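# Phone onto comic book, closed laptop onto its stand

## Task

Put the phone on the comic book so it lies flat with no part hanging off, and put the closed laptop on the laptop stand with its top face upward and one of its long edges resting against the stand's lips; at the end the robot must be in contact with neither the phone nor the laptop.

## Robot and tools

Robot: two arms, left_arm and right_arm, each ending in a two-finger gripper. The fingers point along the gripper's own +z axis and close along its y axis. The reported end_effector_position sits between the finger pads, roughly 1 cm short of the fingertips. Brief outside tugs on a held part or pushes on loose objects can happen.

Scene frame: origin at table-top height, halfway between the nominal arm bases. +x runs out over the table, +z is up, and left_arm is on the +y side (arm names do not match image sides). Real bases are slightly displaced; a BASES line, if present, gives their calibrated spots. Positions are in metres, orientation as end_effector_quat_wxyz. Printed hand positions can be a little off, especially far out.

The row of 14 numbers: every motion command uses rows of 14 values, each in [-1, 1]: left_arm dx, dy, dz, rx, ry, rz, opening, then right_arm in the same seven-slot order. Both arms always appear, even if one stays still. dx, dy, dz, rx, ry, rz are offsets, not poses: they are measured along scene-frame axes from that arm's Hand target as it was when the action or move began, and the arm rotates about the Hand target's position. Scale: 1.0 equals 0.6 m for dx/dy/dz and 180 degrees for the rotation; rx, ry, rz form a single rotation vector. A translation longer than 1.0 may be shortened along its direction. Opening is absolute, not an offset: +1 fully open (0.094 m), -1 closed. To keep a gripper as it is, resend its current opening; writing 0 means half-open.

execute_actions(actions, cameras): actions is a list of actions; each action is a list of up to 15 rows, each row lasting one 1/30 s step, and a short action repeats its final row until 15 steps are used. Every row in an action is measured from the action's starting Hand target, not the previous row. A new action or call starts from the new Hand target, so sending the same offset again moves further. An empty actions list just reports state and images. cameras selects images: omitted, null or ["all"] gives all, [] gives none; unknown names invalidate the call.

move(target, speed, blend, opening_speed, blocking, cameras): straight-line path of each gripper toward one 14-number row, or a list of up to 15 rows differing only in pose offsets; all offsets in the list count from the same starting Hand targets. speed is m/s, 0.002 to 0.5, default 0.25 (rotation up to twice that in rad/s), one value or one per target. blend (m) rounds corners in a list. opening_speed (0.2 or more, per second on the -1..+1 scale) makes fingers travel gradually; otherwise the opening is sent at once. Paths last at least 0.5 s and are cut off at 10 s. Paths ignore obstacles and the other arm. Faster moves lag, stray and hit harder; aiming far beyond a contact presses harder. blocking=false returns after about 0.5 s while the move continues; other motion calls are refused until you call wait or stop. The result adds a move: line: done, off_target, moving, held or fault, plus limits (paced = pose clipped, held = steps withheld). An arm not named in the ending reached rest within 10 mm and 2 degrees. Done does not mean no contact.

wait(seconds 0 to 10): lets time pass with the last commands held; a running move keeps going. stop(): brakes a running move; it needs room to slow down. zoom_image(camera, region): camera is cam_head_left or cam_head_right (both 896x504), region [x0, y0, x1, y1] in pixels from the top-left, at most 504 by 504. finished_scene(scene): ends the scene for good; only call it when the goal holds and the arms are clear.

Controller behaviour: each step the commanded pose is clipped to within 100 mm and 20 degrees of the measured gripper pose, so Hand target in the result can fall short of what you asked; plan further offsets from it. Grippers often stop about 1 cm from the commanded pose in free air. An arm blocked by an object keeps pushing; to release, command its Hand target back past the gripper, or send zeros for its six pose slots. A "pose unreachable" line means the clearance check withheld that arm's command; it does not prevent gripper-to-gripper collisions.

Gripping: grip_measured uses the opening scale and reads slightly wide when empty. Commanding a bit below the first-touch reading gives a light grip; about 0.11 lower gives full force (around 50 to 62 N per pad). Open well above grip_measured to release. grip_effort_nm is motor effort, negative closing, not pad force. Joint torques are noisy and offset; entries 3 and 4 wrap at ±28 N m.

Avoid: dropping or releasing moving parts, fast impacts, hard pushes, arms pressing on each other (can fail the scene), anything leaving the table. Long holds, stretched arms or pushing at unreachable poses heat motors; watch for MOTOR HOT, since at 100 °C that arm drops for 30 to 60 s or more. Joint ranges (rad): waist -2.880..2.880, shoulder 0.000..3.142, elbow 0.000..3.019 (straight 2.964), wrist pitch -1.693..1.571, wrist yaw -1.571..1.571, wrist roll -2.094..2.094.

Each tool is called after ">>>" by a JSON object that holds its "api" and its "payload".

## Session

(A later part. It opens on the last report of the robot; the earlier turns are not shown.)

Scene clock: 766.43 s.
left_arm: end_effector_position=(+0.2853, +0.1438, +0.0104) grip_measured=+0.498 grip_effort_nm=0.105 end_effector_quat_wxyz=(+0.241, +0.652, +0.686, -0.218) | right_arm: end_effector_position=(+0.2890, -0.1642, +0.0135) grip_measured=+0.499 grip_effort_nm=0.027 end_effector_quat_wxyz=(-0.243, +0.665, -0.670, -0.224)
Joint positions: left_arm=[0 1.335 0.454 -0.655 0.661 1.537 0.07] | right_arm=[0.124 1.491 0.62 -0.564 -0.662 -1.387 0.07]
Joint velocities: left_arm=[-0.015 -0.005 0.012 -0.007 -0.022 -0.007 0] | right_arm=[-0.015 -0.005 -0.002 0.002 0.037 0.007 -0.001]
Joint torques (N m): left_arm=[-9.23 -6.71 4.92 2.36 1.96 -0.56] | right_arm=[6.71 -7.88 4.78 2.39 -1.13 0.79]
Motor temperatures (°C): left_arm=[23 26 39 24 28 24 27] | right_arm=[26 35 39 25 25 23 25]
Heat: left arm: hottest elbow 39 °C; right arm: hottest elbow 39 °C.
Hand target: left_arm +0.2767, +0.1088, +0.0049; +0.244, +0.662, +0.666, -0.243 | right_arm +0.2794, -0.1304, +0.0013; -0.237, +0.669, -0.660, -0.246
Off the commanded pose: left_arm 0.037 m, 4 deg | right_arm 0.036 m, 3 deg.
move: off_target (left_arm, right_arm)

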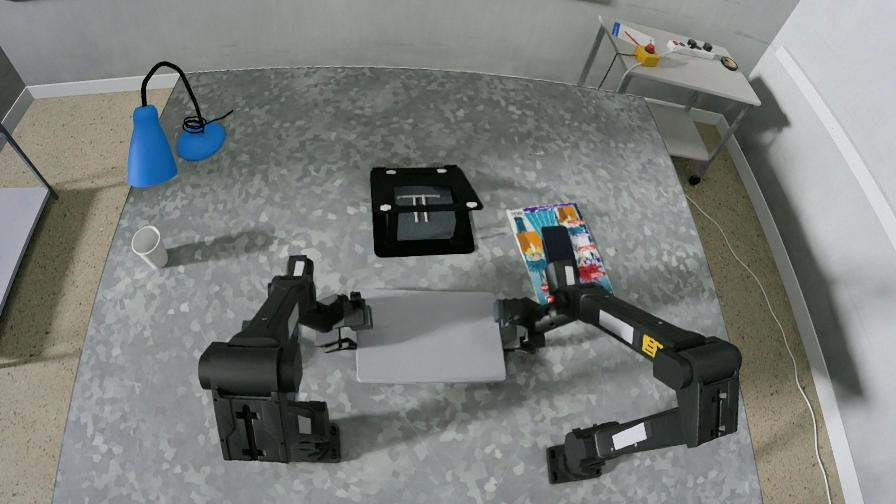

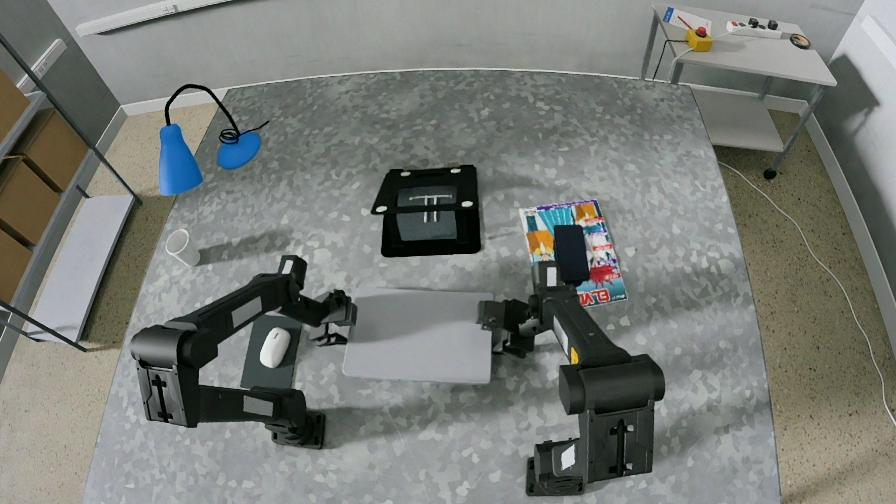

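>>> {"api": "move", "payload": {"target": [[-0.01,-0.055,0,0,0,0,0.5,-0.01,0.055,0.0,0,0,0,0.5],[-0.01,-0.055,0.07,0,0,0,0.5,-0.01,0.055,0.07,0,0,0,0.5]], "speed": 0.05}}

>>> {"api": "zoom_image", "payload": {"camera": "cam_head_left", "region": [320, 250, 540, 410]}}

Scene clock: 772.43 s.
left_arm: end_effector_position=(+0.2775, +0.1379, +0.0189) grip_measured=+0.498 grip_effort_nm=0.095 end_effector_quat_wxyz=(+0.217, +0.665, +0.691, -0.182) | right_arm: end_effector_position=(+0.2804, -0.1686, +0.0155) grip_measured=+0.499 grip_effort_nm=0.032 end_effector_quat_wxyz=(-0.208, +0.670, -0.688, -0.187)
Joint positions: left_arm=[-0.077 1.237 0.438 -0.674 0.567 1.457 0.07] | right_arm=[0.163 1.435 0.607 -0.597 -0.549 -1.334 0.07]
Joint velocities: left_arm=[-0.005 0.005 -0.002 0.002 -0.022 0.007 -0.001] | right_arm=[0.005 -0.005 -0.002 -0.012 0.022 -0.051 0]
Joint torques (N m): left_arm=[-11.11 -9.23 9.5 -0.14 5.21 -1.13] | right_arm=[10.17 -11.81 8.17 0.53 -4.48 1.23]
Motor temperatures (°C): left_arm=[23 26 39 24 33 24 27] | right_arm=[27 35 38 25 28 24 25]
Heat: left arm: hottest elbow 39 °C; right arm: hottest elbow 38 °C.
Hand target: left_arm +0.2708, +0.0761, +0.0470; +0.245, +0.662, +0.666, -0.243 | right_arm +0.2741, -0.0967, +0.0430; -0.237, +0.669, -0.660, -0.247
Off the commanded pose: left_arm 0.068 m, 8 deg | right_arm 0.077 m, 8 deg.
move: off_target (left_arm, right_arm)

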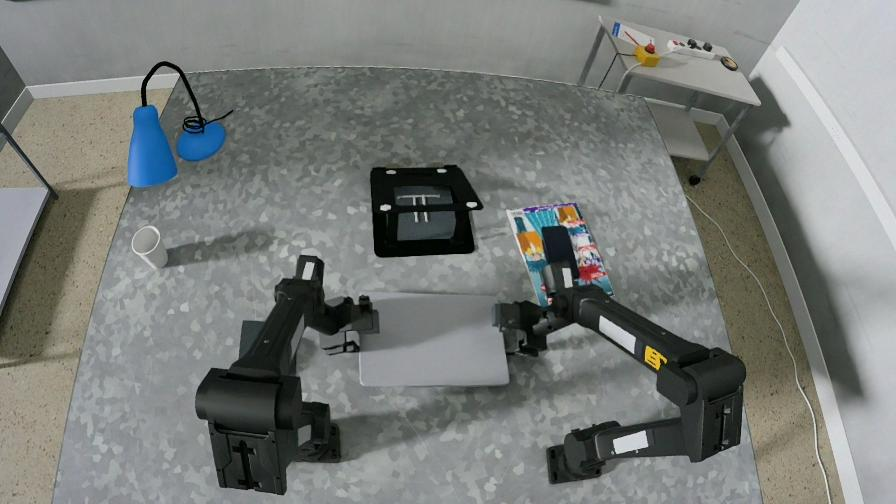

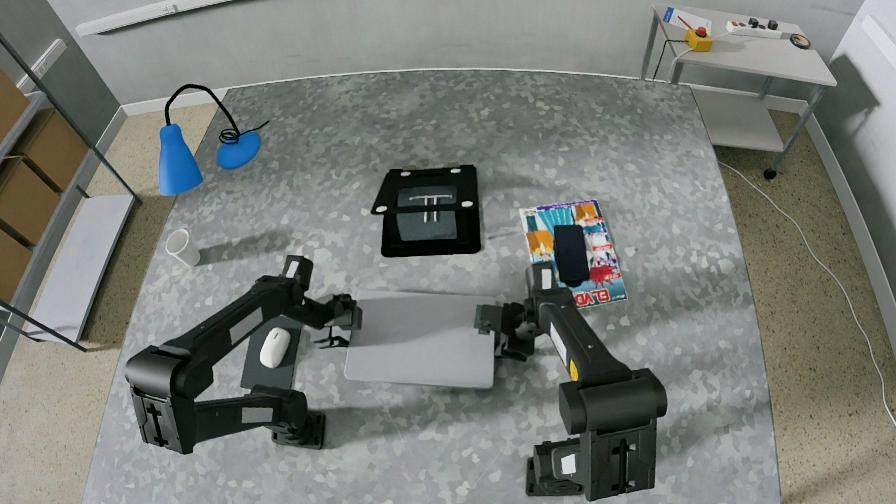

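Scaled by 2.291.

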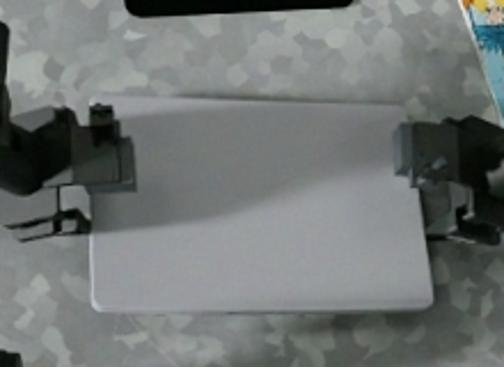

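>>> {"api": "move", "payload": {"target": [0.01,0,0.09,0,0,0,0.5,0.01,0,0.09,0,0,0,0.5], "speed": 0.04}}

>>> {"api": "zoom_image", "payload": {"camera": "cam_head_left", "region": [320, 250, 540, 410]}}

Scene clock: 776.27 s.
left_arm: end_effector_position=(+0.2588, +0.1290, +0.0587) grip_measured=+0.498 grip_effort_nm=0.100 end_effector_quat_wxyz=(+0.204, +0.666, +0.686, -0.208) | right_arm: end_effector_position=(+0.2432, -0.1737, +0.0273) grip_measured=+0.499 grip_effort_nm=0.032 end_effector_quat_wxyz=(-0.151, +0.665, -0.696, -0.223)
Joint positions: left_arm=[-0.105 1.108 0.48 -0.889 0.589 1.448 0.07] | right_arm=[0.169 1.382 0.607 -0.792 -0.546 -1.35 0.07]
Joint velocities: left_arm=[-0.024 -0.015 0.002 -0.012 -0.022 0.007 0] | right_arm=[-0.005 -0.015 -0.002 -0.022 -0.022 -0.007 0]
Joint torques (N m): left_arm=[-9.76 -7.53 15.54 0.08 4.51 -1.15] | right_arm=[7.88 -15.56 12.3 0.79 -5.17 0.98]
Motor temperatures (°C): left_arm=[23 26 38 24 41 24 27] | right_arm=[27 35 38 25 37 24 25]
Heat: left arm: hottest wrist yaw 41 °C; right arm: hottest elbow 38 °C.
Hand target: left_arm +0.2773, +0.0764, +0.1008; +0.245, +0.662, +0.666, -0.243 | right_arm +0.2771, -0.1036, +0.0902; -0.237, +0.669, -0.660, -0.247
Off the commanded pose: left_arm 0.070 m, 7 deg | right_arm 0.110 m, 11 deg; position clipped.
move: off_target (left_arm, right_arm); limits=paced

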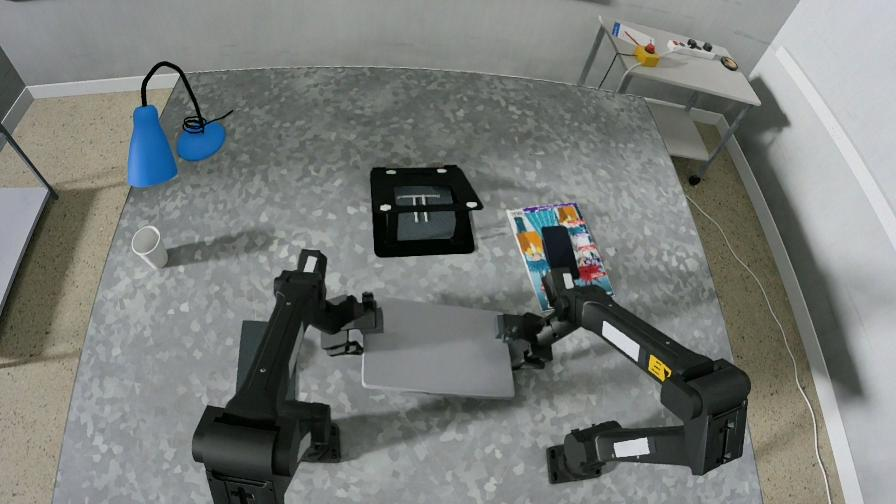

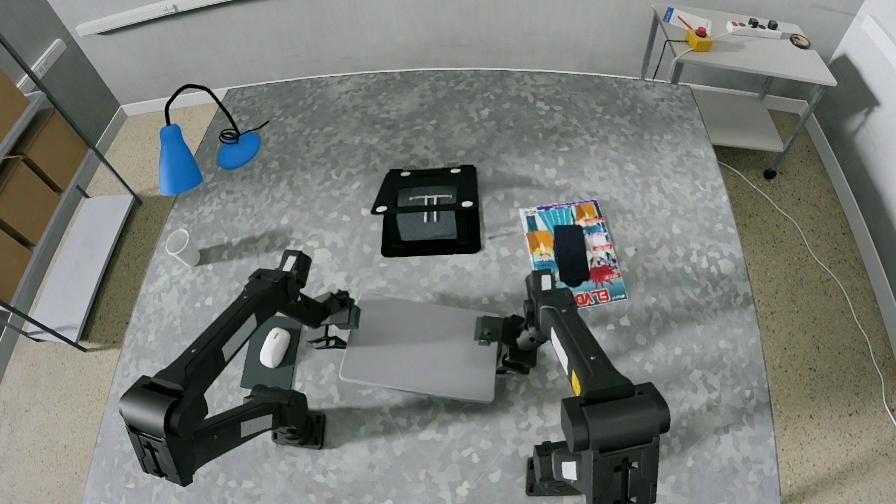

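Scaled by 2.291.

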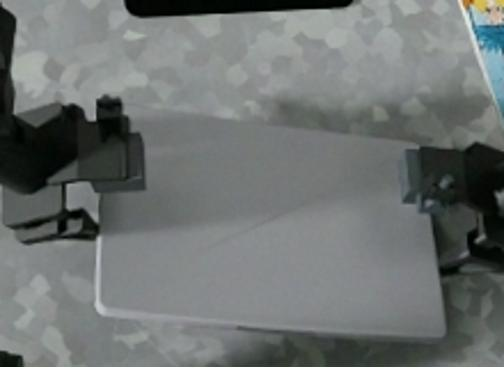

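>>> {"api": "move", "payload": {"target": [0.03,0,0.02,0,0,0,0.5,0.05,0.0,0.10,0,0,0,0.5], "speed": 0.04}}

>>> {"api": "zoom_image", "payload": {"camera": "cam_head_left", "region": [320, 250, 540, 410]}}

Scene clock: 782.03 s.
left_arm: end_effector_position=(+0.2698, +0.1209, +0.0765) grip_measured=+0.498 grip_effort_nm=0.100 end_effector_quat_wxyz=(+0.210, +0.667, +0.681, -0.217) | right_arm: end_effector_position=(+0.2277, -0.1827, +0.0440) grip_measured=+0.499 grip_effort_nm=0.037 end_effector_quat_wxyz=(+0.134, -0.636, +0.719, +0.246)
Joint positions: left_arm=[-0.122 1.111 0.531 -0.929 0.611 1.436 0.07] | right_arm=[0.136 1.326 0.607 -0.905 -0.565 -1.323 0.07]
Joint velocities: left_arm=[0.005 -0.005 0.002 -0.007 0.066 -0.007 0] | right_arm=[-0.005 -0.005 -0.002 -0.012 -0.007 -0.022 0]
Joint torques (N m): left_arm=[-8.76 -5.89 16.96 0.58 3.69 -0.98] | right_arm=[4.89 -14.1 14.54 0.32 -4.59 -0.06]
Motor temperatures (°C): left_arm=[23 26 39 24 48 24 27] | right_arm=[27 35 39 25 50 24 25]
Heat: left arm: hottest wrist yaw 48 °C; right arm: hottest wrist yaw 50 °C.
Hand target: left_arm +0.2953, +0.0762, +0.1127; +0.245, +0.662, +0.666, -0.243 | right_arm +0.2797, -0.1311, +0.1125; +0.237, -0.669, +0.660, +0.246
Off the commanded pose: left_arm 0.063 m, 5 deg | right_arm 0.154 m, 14 deg; position clipped.
move: off_target (left_arm, right_arm); limits=paced

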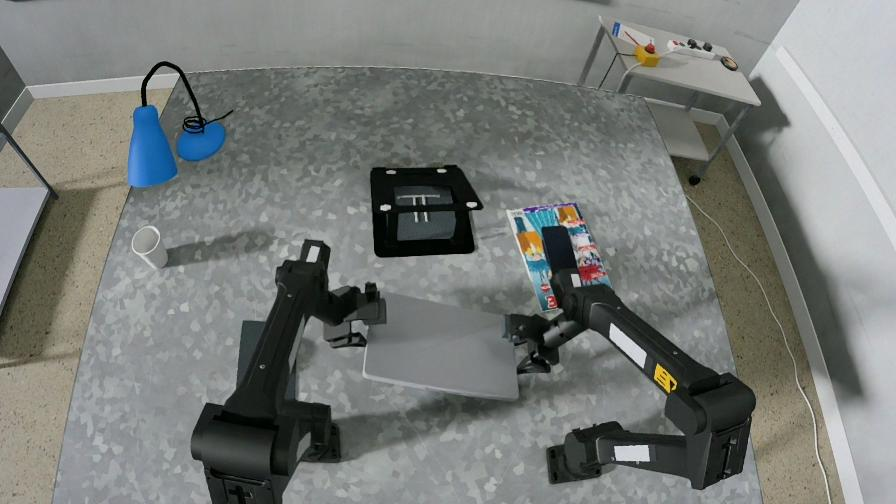

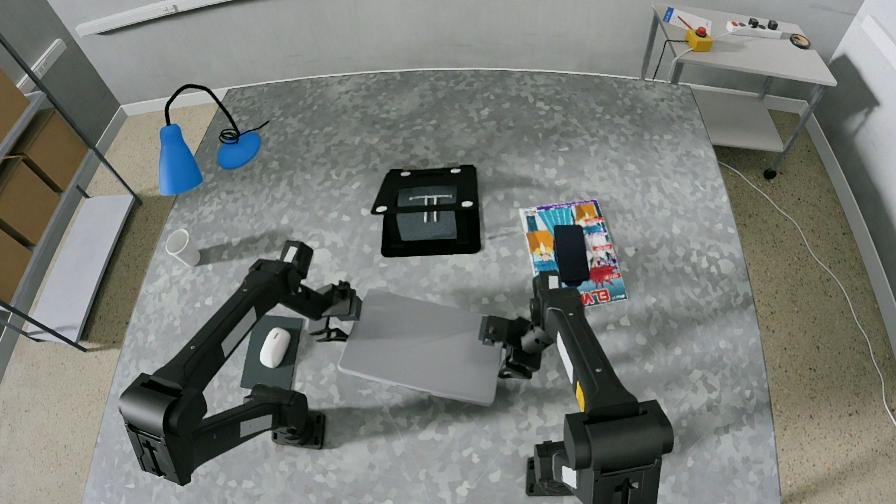

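Scaled by 2.291.

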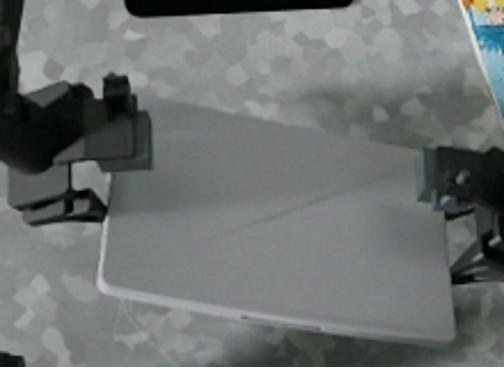

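>>> {"api": "move", "payload": {"target": [[0,0,-0.12,0,0,0,0.5,0,0.0,-0.1,0,0,0,0.5],[0,0.05,-0.18,0,0,0,0.5,0,-0.05,-0.17,0,0,0,0.5]], "speed": 0.06}}

Scene clock: 787.83 s.
left_arm: end_effector_position=(+0.2932, +0.1207, +0.0109) grip_measured=+0.499 grip_effort_nm=0.100 end_effector_quat_wxyz=(+0.236, +0.669, +0.667, -0.226) | right_arm: end_effector_position=(+0.2795, -0.1868, +0.0150) grip_measured=+0.499 grip_effort_nm=0.027 end_effector_quat_wxyz=(-0.227, +0.660, -0.682, -0.218)
Joint positions: left_arm=[-0.088 1.368 0.485 -0.626 0.663 1.493 0.07] | right_arm=[0.069 1.461 0.607 -0.634 -0.636 -1.436 0.07]
Joint velocities: left_arm=[-0.005 0.005 -0.012 -0.017 0.066 0.007 -0.001] | right_arm=[-0.015 -0.005 -0.007 -0.007 0.081 -0.007 0.001]
Joint torques (N m): left_arm=[-5.07 -5.36 6.38 2.44 1.76 -0.44] | right_arm=[3.72 -7.3 5.96 1.28 -2.36 0.22]
Motor temperatures (°C): left_arm=[23 26 40 24 49 24 27] | right_arm=[27 35 39 25 55 24 25]
Heat: left arm: hottest wrist yaw 49 °C; right arm: hottest wrist yaw 55 °C.
Hand target: left_arm +0.2947, +0.1056, +0.0051; +0.244, +0.662, +0.666, -0.243 | right_arm +0.2781, -0.1628, +0.0108; -0.238, +0.669, -0.660, -0.246
Off the commanded pose: left_arm 0.016 m, 2 deg | right_arm 0.026 m, 4 deg.
move: off_target (left_arm, right_arm)

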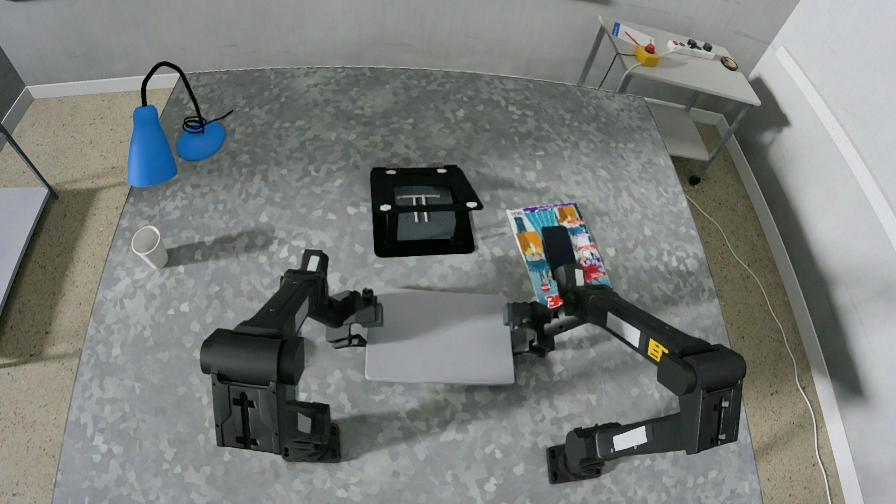

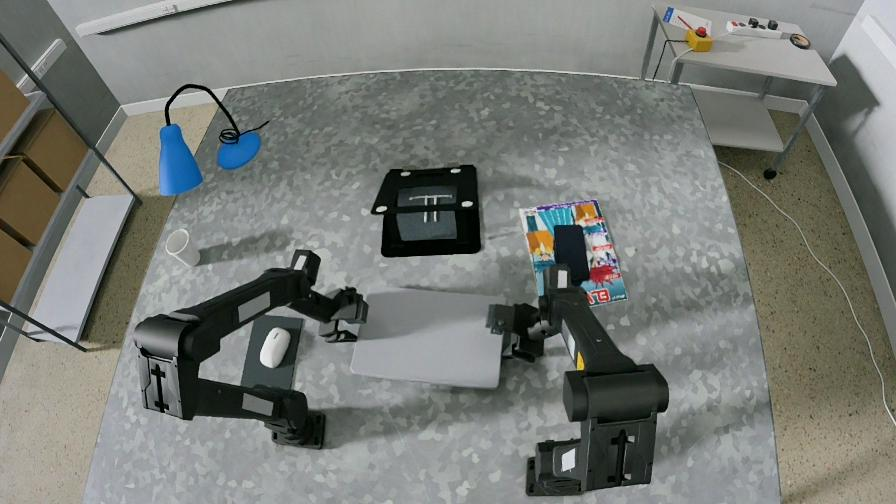

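>>> {"api": "move", "payload": {"target": [0,0.075,0,0,0,0,0.5,0,-0.085,0,0,0,0,0.5], "speed": 0.06}}

Scene clock: 793.47 s.
left_arm: end_effector_position=(+0.2886, +0.1421, +0.0093) grip_measured=+0.499 grip_effort_nm=0.085 end_effector_quat_wxyz=(+0.253, +0.664, +0.659, -0.246) | right_arm: end_effector_position=(+0.2690, -0.2093, +0.0137) grip_measured=+0.499 grip_effort_nm=0.022 end_effector_quat_wxyz=(-0.243, +0.673, -0.655, -0.243)
Joint positions: left_arm=[0.024 1.403 0.487 -0.694 0.72 1.646 0.07] | right_arm=[-0.033 1.488 0.607 -0.723 -0.701 -1.636 0.07]
Joint velocities: left_arm=[-0.024 0.015 -0.002 0.007 0.081 -0.037 -0.001] | right_arm=[-0.015 0.005 0.002 0.002 -0.037 -0.007 0]
Joint torques (N m): left_arm=[0.03 -6.48 7.98 -0.13 -0.32 0.13] | right_arm=[-0.38 -8.18 7.15 -0.42 -0.28 0.12]
Motor temperatures (°C): left_arm=[23 26 39 24 45 24 27] | right_arm=[27 35 39 25 49 24 25]
Heat: left arm: hottest wrist yaw 45 °C; right arm: hottest wrist yaw 49 °C.
Hand target: left_arm +0.2948, +0.1504, +0.0046; +0.243, +0.662, +0.666, -0.243 | right_arm +0.2781, -0.2140, +0.0114; -0.239, +0.668, -0.661, -0.245
Off the commanded pose: left_arm 0.011 m, 1 deg | right_arm 0.011 m, 1 deg.
move: off_target (left_arm, right_arm)

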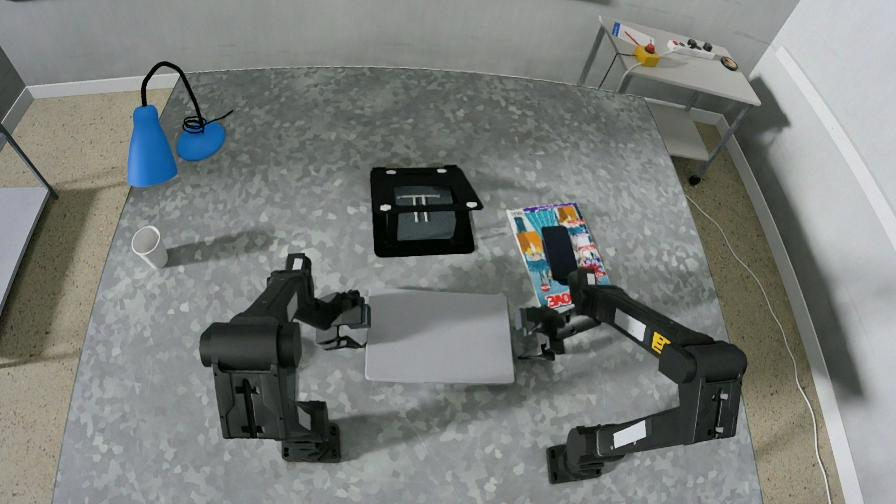

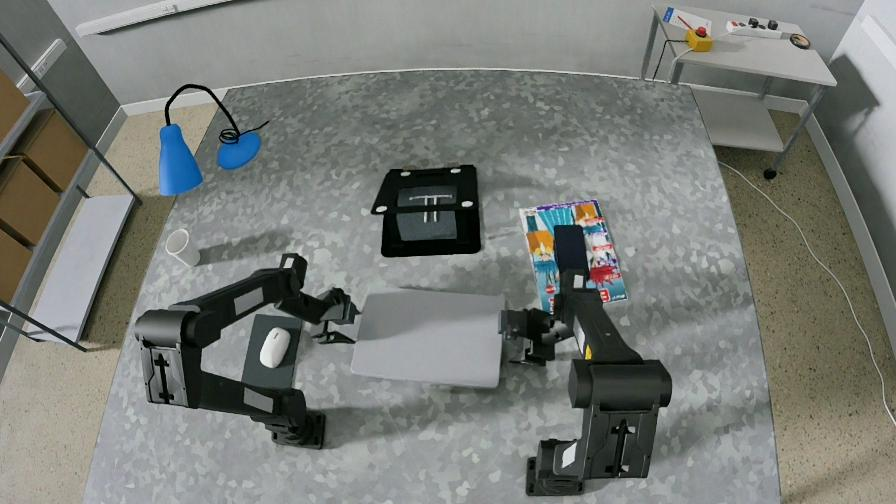

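>>> {"api": "move", "payload": {"target": [[-0.042,0.01,0,0,0,0,0.5,0,-0.01,0,0,0,0,0.5],[-0.042,-0.11,0,0,0,0,0.5,0,0.117,0,0,0,0,0.5]], "speed": 0.06}}

>>> {"api": "move", "payload": {"target": [0.105,0.058,0,0,0,0.033,0.5,0.165,0.058,0,0,0,0.033,0.5], "speed": 0.05}}

Scene clock: 830.70 s.
left_arm: end_effector_position=(+0.2779, +0.1221, +0.0109) grip_measured=+0.499 grip_effort_nm=0.090 end_effector_quat_wxyz=(+0.240, +0.654, +0.683, -0.216) | right_arm: end_effector_position=(+0.2813, -0.1855, +0.0136) grip_measured=+0.499 grip_effort_nm=0.027 end_effector_quat_wxyz=(-0.233, +0.667, -0.674, -0.216)
Joint positions: left_arm=[-0.092 1.298 0.424 -0.591 0.651 1.429 0.07] | right_arm=[0.07 1.469 0.607 -0.621 -0.643 -1.457 0.07]
Joint velocities: left_arm=[-0.005 0.005 0.002 0.002 -0.051 0.037 -0.001] | right_arm=[0.005 -0.005 -0.007 0.007 -0.081 0.007 -0.001]
Joint torques (N m): left_arm=[-9 -5.25 5.59 2.88 2.01 -0.82] | right_arm=[7.53 -8.35 5.81 1.87 -2.03 0.92]
Motor temperatures (°C): left_arm=[23 25 37 24 34 24 27] | right_arm=[27 34 39 25 33 24 25]
Heat: left arm: hottest elbow 37 °C; right arm: hottest elbow 39 °C.
Hand target: left_arm +0.2696, +0.0849, +0.0053; +0.245, +0.662, +0.666, -0.243 | right_arm +0.2780, -0.1436, +0.0106; -0.238, +0.669, -0.660, -0.246
Off the commanded pose: left_arm 0.039 m, 4 deg | right_arm 0.042 m, 4 deg.
move: off_target (left_arm, right_arm)

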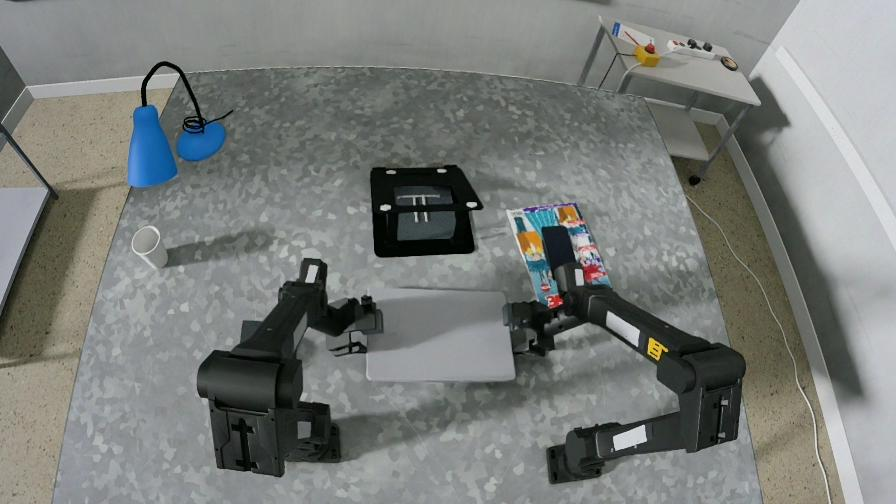

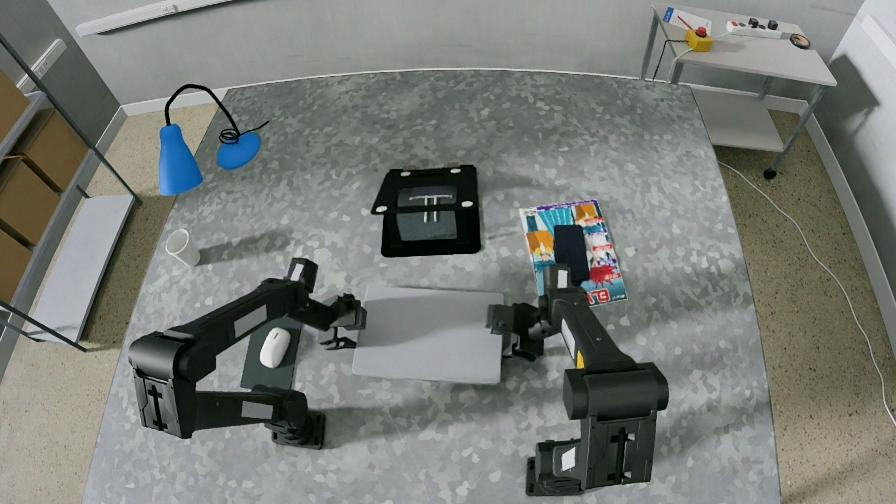

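Scene clock: 833.40 s.
left_arm: end_effector_position=(+0.3217, +0.1359, +0.0105) grip_measured=+0.499 grip_effort_nm=0.081 end_effector_quat_wxyz=(+0.255, +0.620, +0.710, -0.216) | right_arm: end_effector_position=(+0.3624, -0.1685, +0.0145) grip_measured=+0.500 grip_effort_nm=0.012 end_effector_quat_wxyz=(-0.223, +0.698, -0.642, -0.224)
Joint positions: left_arm=[-0.025 1.401 0.507 -0.558 0.673 1.398 0.07] | right_arm=[0.097 1.673 0.872 -0.725 -0.642 -1.537 0.07]
Joint velocities: left_arm=[0.005 -0.005 -0.007 -0.002 -0.037 -0.066 -0.001] | right_arm=[-0.005 -0.005 0.007 -0.007 -0.022 0.007 -0.001]
Joint torques (N m): left_arm=[-4.6 -4.6 9.59 1.68 1.23 -0.24] | right_arm=[8.12 -8.47 10.55 0.91 -2.23 0.89]
Motor temperatures (°C): left_arm=[23 25 37 24 34 24 27] | right_arm=[27 34 39 25 34 24 25]
Heat: left arm: hottest elbow 37 °C; right arm: hottest elbow 39 °C.
Hand target: left_arm +0.3327, +0.1189, +0.0051; +0.257, +0.626, +0.699, -0.230 | right_arm +0.3773, -0.1098, +0.0084; -0.225, +0.701, -0.625, -0.259
Off the commanded pose: left_arm 0.020 m, 2 deg | right_arm 0.062 m, 4 deg.
move: off_target (left_arm, right_arm)

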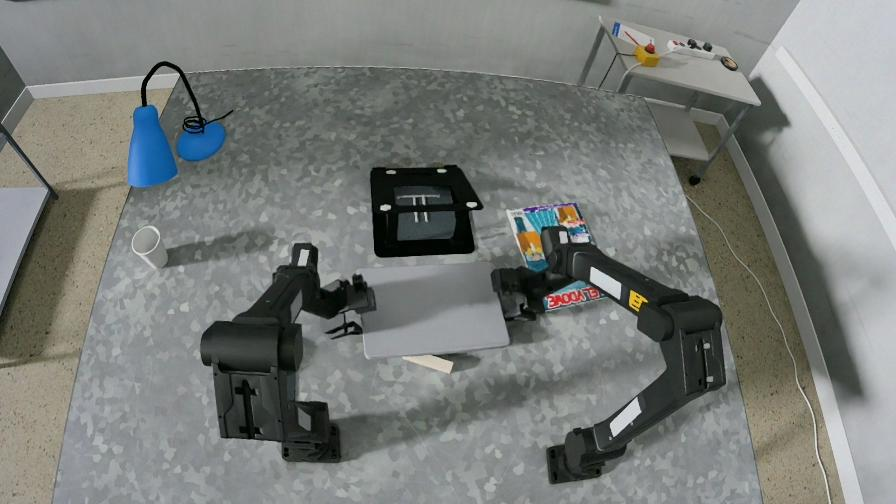

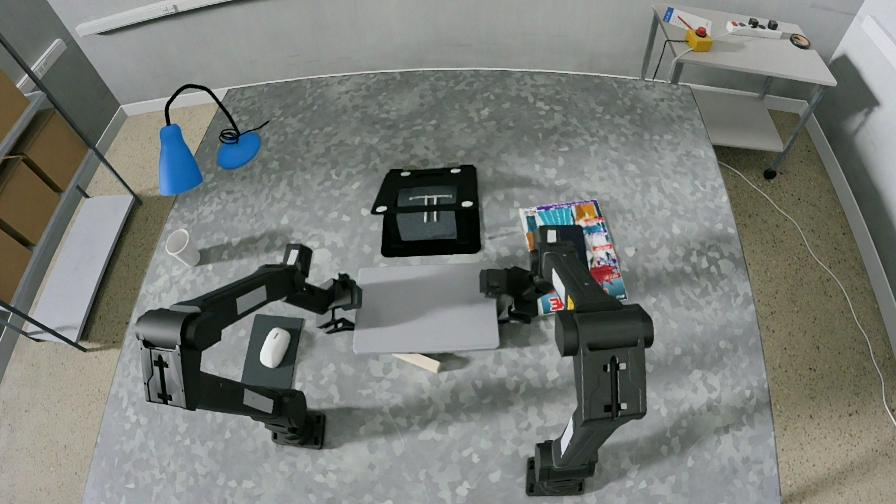

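>>> {"api": "zoom_image", "payload": {"camera": "cam_head_left", "region": [340, 250, 530, 390]}}

>>> {"api": "zoom_image", "payload": {"camera": "cam_head_right", "region": [330, 250, 520, 390]}}

Scaled by 2.653.

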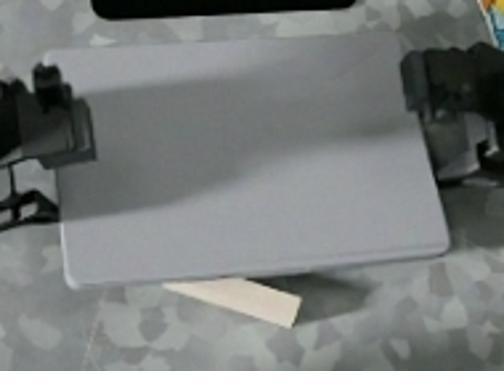

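Scaled by 2.653.

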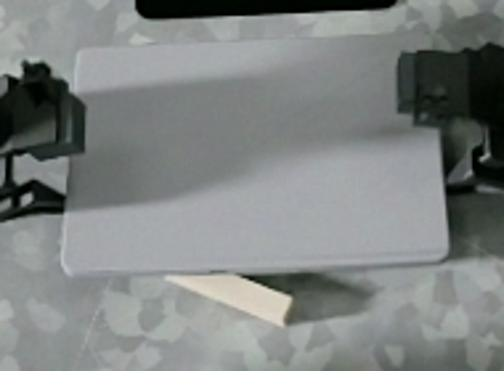

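>>> {"api": "move", "payload": {"target": [[0.0,-0.075,0,0,0,0,0.5,0,0.0,0,0,0,0,0.5],[0.02,-0.075,0.17,0,0,0,0.5,0.02,0.0,0.17,0,0,0,0.5]], "speed": 0.05, "cameras": ["cam_head_left"]}}

Scene clock: 849.73 s.
left_arm: end_effector_position=(+0.2907, +0.1289, +0.0438) grip_measured=+0.499 grip_effort_nm=0.081 end_effector_quat_wxyz=(+0.169, +0.568, +0.770, -0.236) | right_arm: end_effector_position=(+0.3721, -0.1726, +0.0540) grip_measured=+0.500 grip_effort_nm=0.017 end_effector_quat_wxyz=(-0.178, +0.698, -0.650, -0.241)
Joint positions: left_arm=[-0.096 1.257 0.54 -0.817 0.59 1.193 0.07] | right_arm=[0.097 1.658 1.002 -0.972 -0.606 -1.557 0.07]
Joint velocities: left_arm=[0.015 -0.015 0.012 -0.002 -0.051 -0.125 0] | right_arm=[-0.015 0.005 -0.017 -0.012 -0.037 -0.051 -0.002]
Joint torques (N m): left_arm=[-9.7 -11.69 19.44 0.87 3.89 0.3] | right_arm=[7.71 -19.66 11.97 -0.69 -3.72 0.93]
Motor temperatures (°C): left_arm=[23 25 38 24 37 24 27] | right_arm=[27 34 41 25 42 24 25]
Heat: left arm: hottest elbow 38 °C; right arm: hottest wrist yaw 42 °C.
Hand target: left_arm +0.3450, +0.0745, +0.1070; +0.257, +0.626, +0.699, -0.230 | right_arm +0.3910, -0.1083, +0.1102; -0.225, +0.701, -0.625, -0.258
Off the commanded pose: left_arm 0.100 m, 15 deg | right_arm 0.086 m, 6 deg.
move: off_target (left_arm, right_arm); limits=paced
Images, in order (width x height): cam_head_left 896x504.

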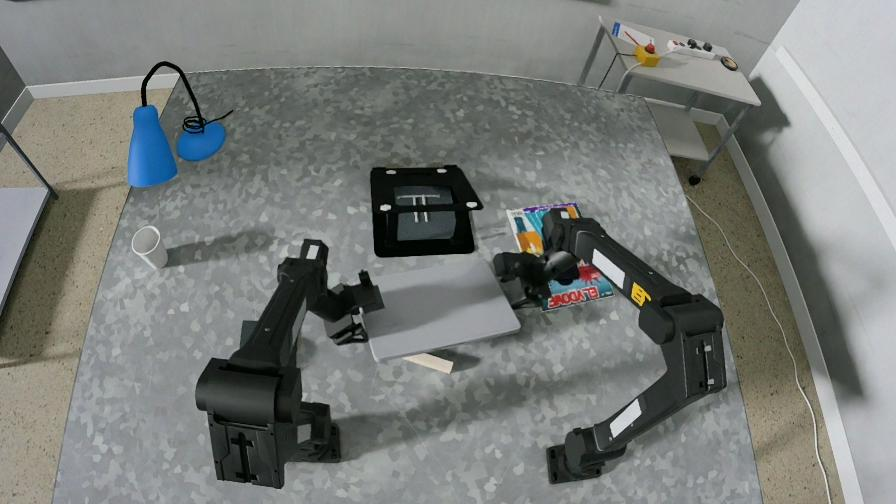

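>>> {"api": "move", "payload": {"target": [0.05,-0.01,-0.025,0,0,-0.02,0.5,-0.07,0.0,-0.03,0,0,-0.02,0.5], "speed": 0.05, "cameras": ["cam_head_left"]}}

Scene clock: 855.67 s.
left_arm: end_effector_position=(+0.3291, +0.1264, +0.0474) grip_measured=+0.499 grip_effort_nm=0.081 end_effector_quat_wxyz=(+0.182, +0.624, +0.726, -0.226) | right_arm: end_effector_position=(+0.3558, -0.1781, +0.0548) grip_measured=+0.500 grip_effort_nm=0.022 end_effector_quat_wxyz=(-0.191, +0.690, -0.665, -0.212)
Joint positions: left_arm=[-0.096 1.364 0.647 -0.83 0.588 1.346 0.07] | right_arm=[0.097 1.575 0.908 -0.884 -0.579 -1.499 0.07]
Joint velocities: left_arm=[-0.005 0.005 -0.007 0.007 -0.066 -0.007 0] | right_arm=[-0.015 -0.005 -0.007 0.007 0.007 0.007 0]
Joint torques (N m): left_arm=[-9.41 -10.93 17.47 1.17 4.37 -0.4] | right_arm=[8.88 -18.55 7.16 0.59 -4.33 1.18]
Motor temperatures (°C): left_arm=[23 25 40 24 45 24 27] | right_arm=[27 35 41 25 49 24 25]
Heat: left arm: hottest wrist yaw 45 °C; right arm: hottest wrist yaw 49 °C.
Hand target: left_arm +0.3748, +0.0681, +0.0920; +0.250, +0.648, +0.679, -0.238 | right_arm +0.3484, -0.1082, +0.0928; -0.232, +0.682, -0.647, -0.251
Off the commanded pose: left_arm 0.086 m, 10 deg | right_arm 0.079 m, 7 deg.
move: off_target (left_arm, right_arm); limits=paced
Images, in order (width x height): cam_head_left 896x504.

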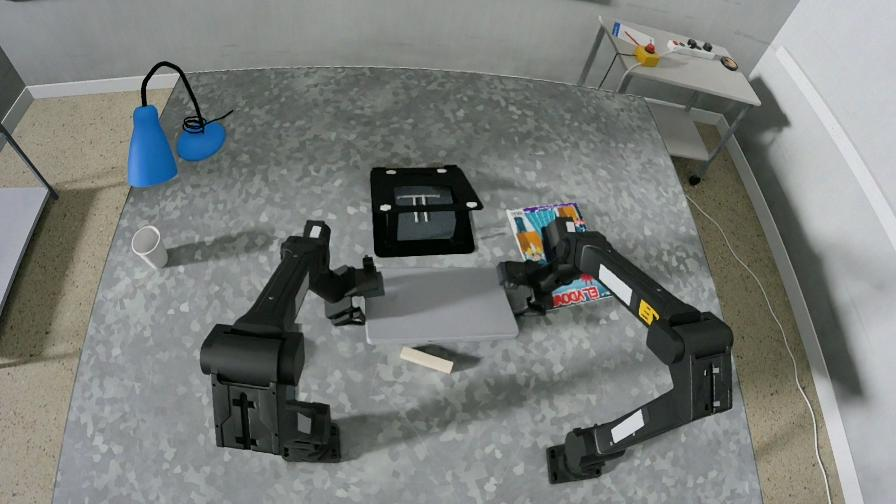

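>>> {"api": "move", "payload": {"target": [0,0,0.22,0,0,0,0.5,0.01,0.01,0.22,0,0,0,0.5], "speed": 0.06, "cameras": ["cam_head_left"]}}

Scene clock: 860.57 s.
left_arm: end_effector_position=(+0.3750, +0.1114, +0.1691) grip_measured=+0.500 grip_effort_nm=0.042 end_effector_quat_wxyz=(+0.207, +0.599, +0.738, -0.232) | right_arm: end_effector_position=(+0.2925, -0.1432, +0.1448) grip_measured=+0.500 grip_effort_nm=0.007 end_effector_quat_wxyz=(-0.150, +0.676, -0.665, -0.280)
Joint positions: left_arm=[-0.115 1.266 0.917 -1.125 0.626 1.247 0.07] | right_arm=[0.191 1.381 0.95 -1.218 -0.643 -1.416 0.07]
Joint velocities: left_arm=[0.005 -0.005 -0.007 -0.012 0.066 -0.037 0.001] | right_arm=[-0.005 -0.015 0.017 0.017 -0.007 -0.022 0.001]
Joint torques (N m): left_arm=[-7.71 -13.57 16.69 -0.83 2.73 0.4] | right_arm=[3.49 -14.62 18.14 0.84 -2.26 0.77]
Motor temperatures (°C): left_arm=[23 26 40 24 48 24 27] | right_arm=[27 35 42 25 51 24 25]
Heat: left arm: hottest wrist yaw 48 °C; right arm: hottest wrist yaw 51 °C.
Hand target: left_arm +0.3755, +0.0688, +0.2237; +0.250, +0.648, +0.679, -0.238 | right_arm +0.3498, -0.1044, +0.2165; -0.232, +0.682, -0.647, -0.251
Off the commanded pose: left_arm 0.070 m, 10 deg | right_arm 0.109 m, 10 deg; position clipped.
move: off_target (left_arm, right_arm); limits=paced
Images, in order (width x height): cam_head_left 896x504.

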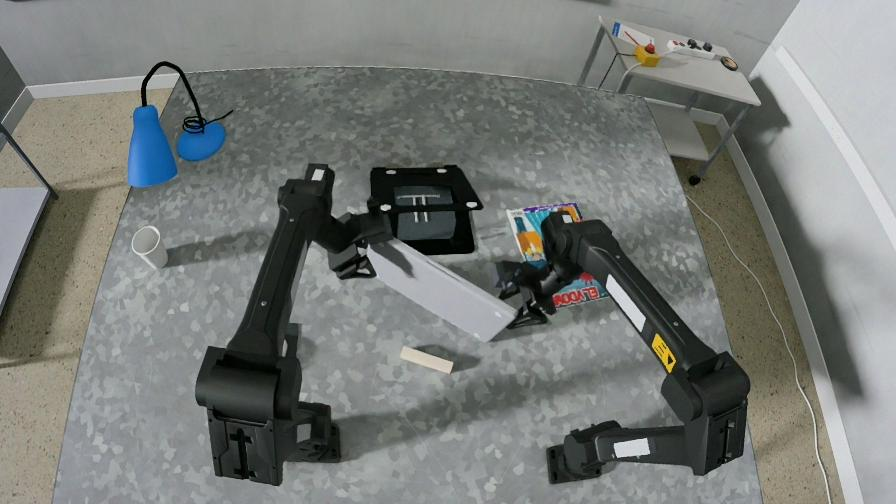

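>>> {"api": "move", "payload": {"target": [-0.03,0,-0.17,0,0,0,0.5,0.06,0.0,-0.16,0,0,0,0.5], "speed": 0.06}}

Scene clock: 865.40 s.
left_arm: end_effector_position=(+0.3985, +0.1189, +0.1316) grip_measured=+0.501 grip_effort_nm=-0.017 end_effector_quat_wxyz=(+0.263, +0.601, +0.733, -0.178) | right_arm: end_effector_position=(+0.3228, -0.1350, +0.1184) grip_measured=+0.501 grip_effort_nm=-0.066 end_effector_quat_wxyz=(-0.184, +0.677, -0.658, -0.275)
Joint positions: left_arm=[-0.1 1.277 0.809 -0.841 0.599 1.221 0.071] | right_arm=[0.185 1.464 0.95 -1.073 -0.675 -1.415 0.071]
Joint velocities: left_arm=[0.005 0.005 0.002 0.012 -0.051 -0.037 0] | right_arm=[-0.015 -0.005 -0.002 0.002 -0.007 0.007 0]
Joint torques (N m): left_arm=[-8.88 -10.75 5.67 -0.72 3.54 0.63] | right_arm=[2.55 -6.83 13.82 4.3 -1.06 0.59]
Motor temperatures (°C): left_arm=[23 26 40 24 49 24 27] | right_arm=[27 35 43 25 49 24 25]
Heat: left arm: hottest wrist yaw 49 °C; right arm: hottest wrist yaw 49 °C.
Hand target: left_arm +0.3569, +0.0684, +0.1217; +0.250, +0.648, +0.679, -0.238 | right_arm +0.3844, -0.1064, +0.1198; -0.232, +0.682, -0.646, -0.251
Off the commanded pose: left_arm 0.066 m, 11 deg | right_arm 0.070 m, 6 deg.
move: off_target (left_arm, right_arm)

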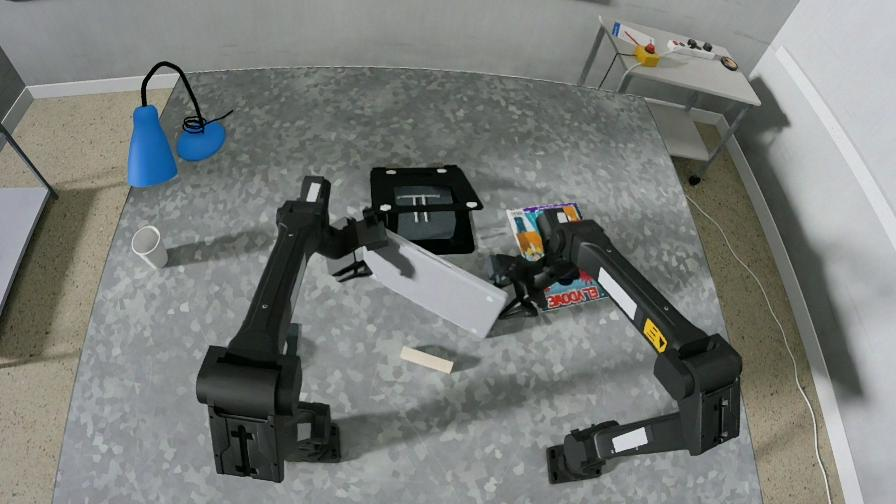

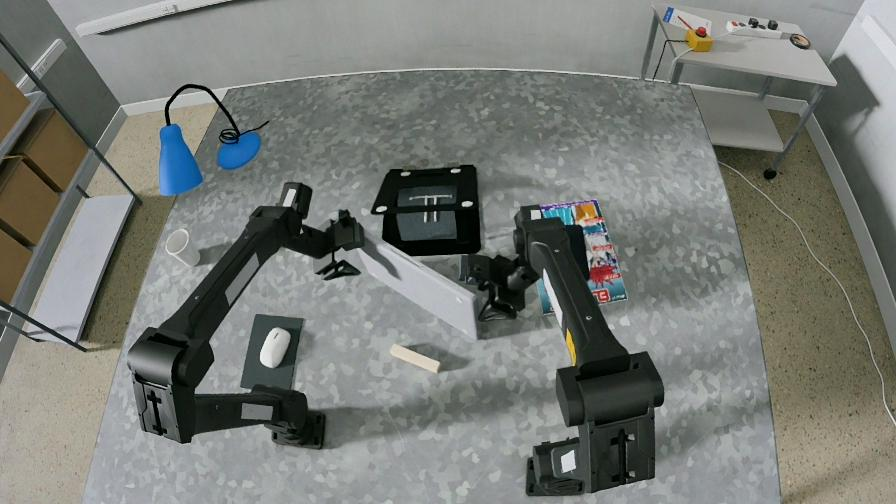

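>>> {"api": "zoom_image", "payload": {"camera": "cam_head_left", "region": [320, 200, 560, 370]}}

>>> {"api": "zoom_image", "payload": {"camera": "cam_head_right", "region": [310, 200, 550, 370]}}

Scaled by 2.100.

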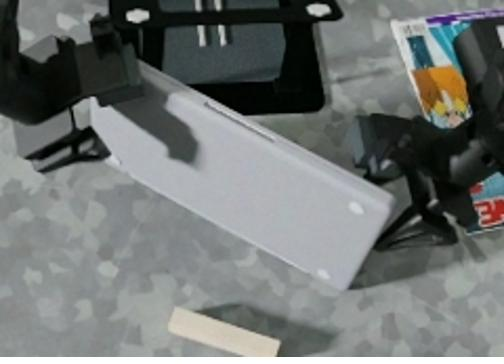

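Scaled by 2.100.

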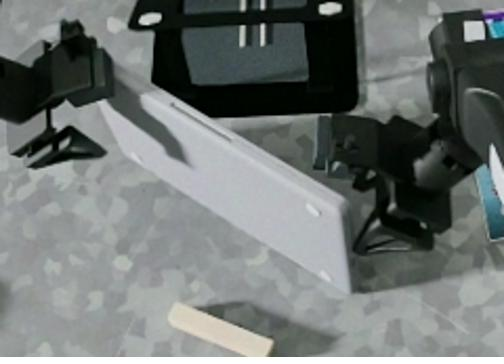

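>>> {"api": "move", "payload": {"target": [0,0,0.1,0,0,0,0.5,0.03,0.03,0.1,0,0,0,0.5], "speed": 0.06}}

Scene clock: 880.53 s.
left_arm: end_effector_position=(+0.3739, +0.1237, +0.1400) grip_measured=+0.501 grip_effort_nm=-0.017 end_effector_quat_wxyz=(+0.221, +0.589, +0.751, -0.201) | right_arm: end_effector_position=(+0.3258, -0.1423, +0.1209) grip_measured=+0.501 grip_effort_nm=-0.071 end_effector_quat_wxyz=(-0.153, +0.681, -0.665, -0.267)
Joint positions: left_arm=[-0.095 1.247 0.823 -0.987 0.589 1.215 0.071] | right_arm=[0.184 1.483 0.993 -1.145 -0.622 -1.425 0.071]
Joint velocities: left_arm=[-0.005 -0.015 0.007 0.012 0.037 0.022 0] | right_arm=[-0.005 0.005 -0.007 -0.007 0.007 -0.007 0]
Joint torques (N m): left_arm=[-8.94 -12.63 13.64 -1.55 4.03 0.62] | right_arm=[3.9 -12.1 18.44 1.81 -2.94 0.83]
Motor temperatures (°C): left_arm=[23 26 38 24 56 24 27] | right_arm=[27 34 49 25 42 24 25]
Heat: left arm: hottest wrist yaw 56 °C; right arm: hottest elbow 49 °C.
Hand target: left_arm +0.3572, +0.0687, +0.1816; +0.250, +0.648, +0.679, -0.238 | right_arm +0.3955, -0.0931, +0.1734; -0.232, +0.682, -0.647, -0.251
Off the commanded pose: left_arm 0.071 m, 12 deg | right_arm 0.111 m, 10 deg; position clipped.
move: off_target (left_arm, right_arm); limits=paced

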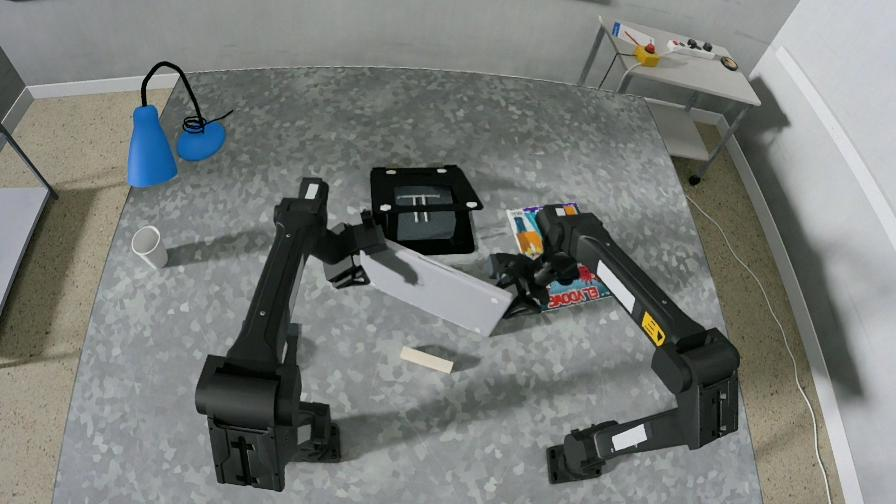

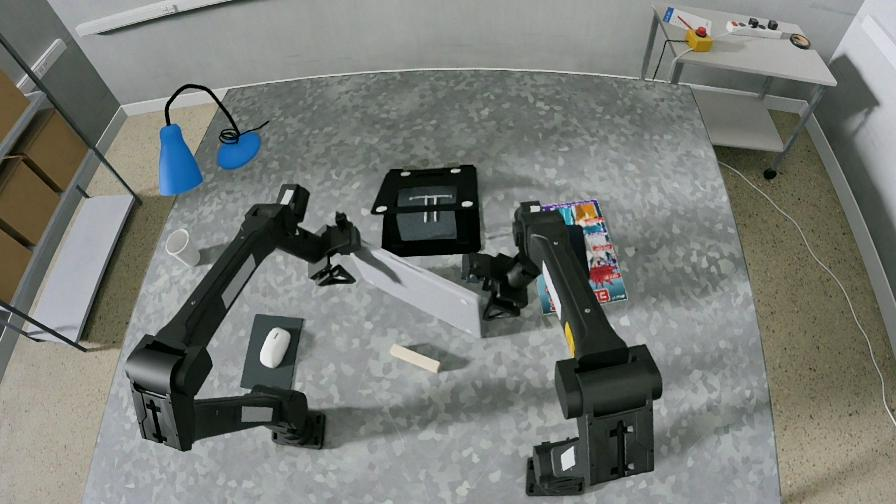

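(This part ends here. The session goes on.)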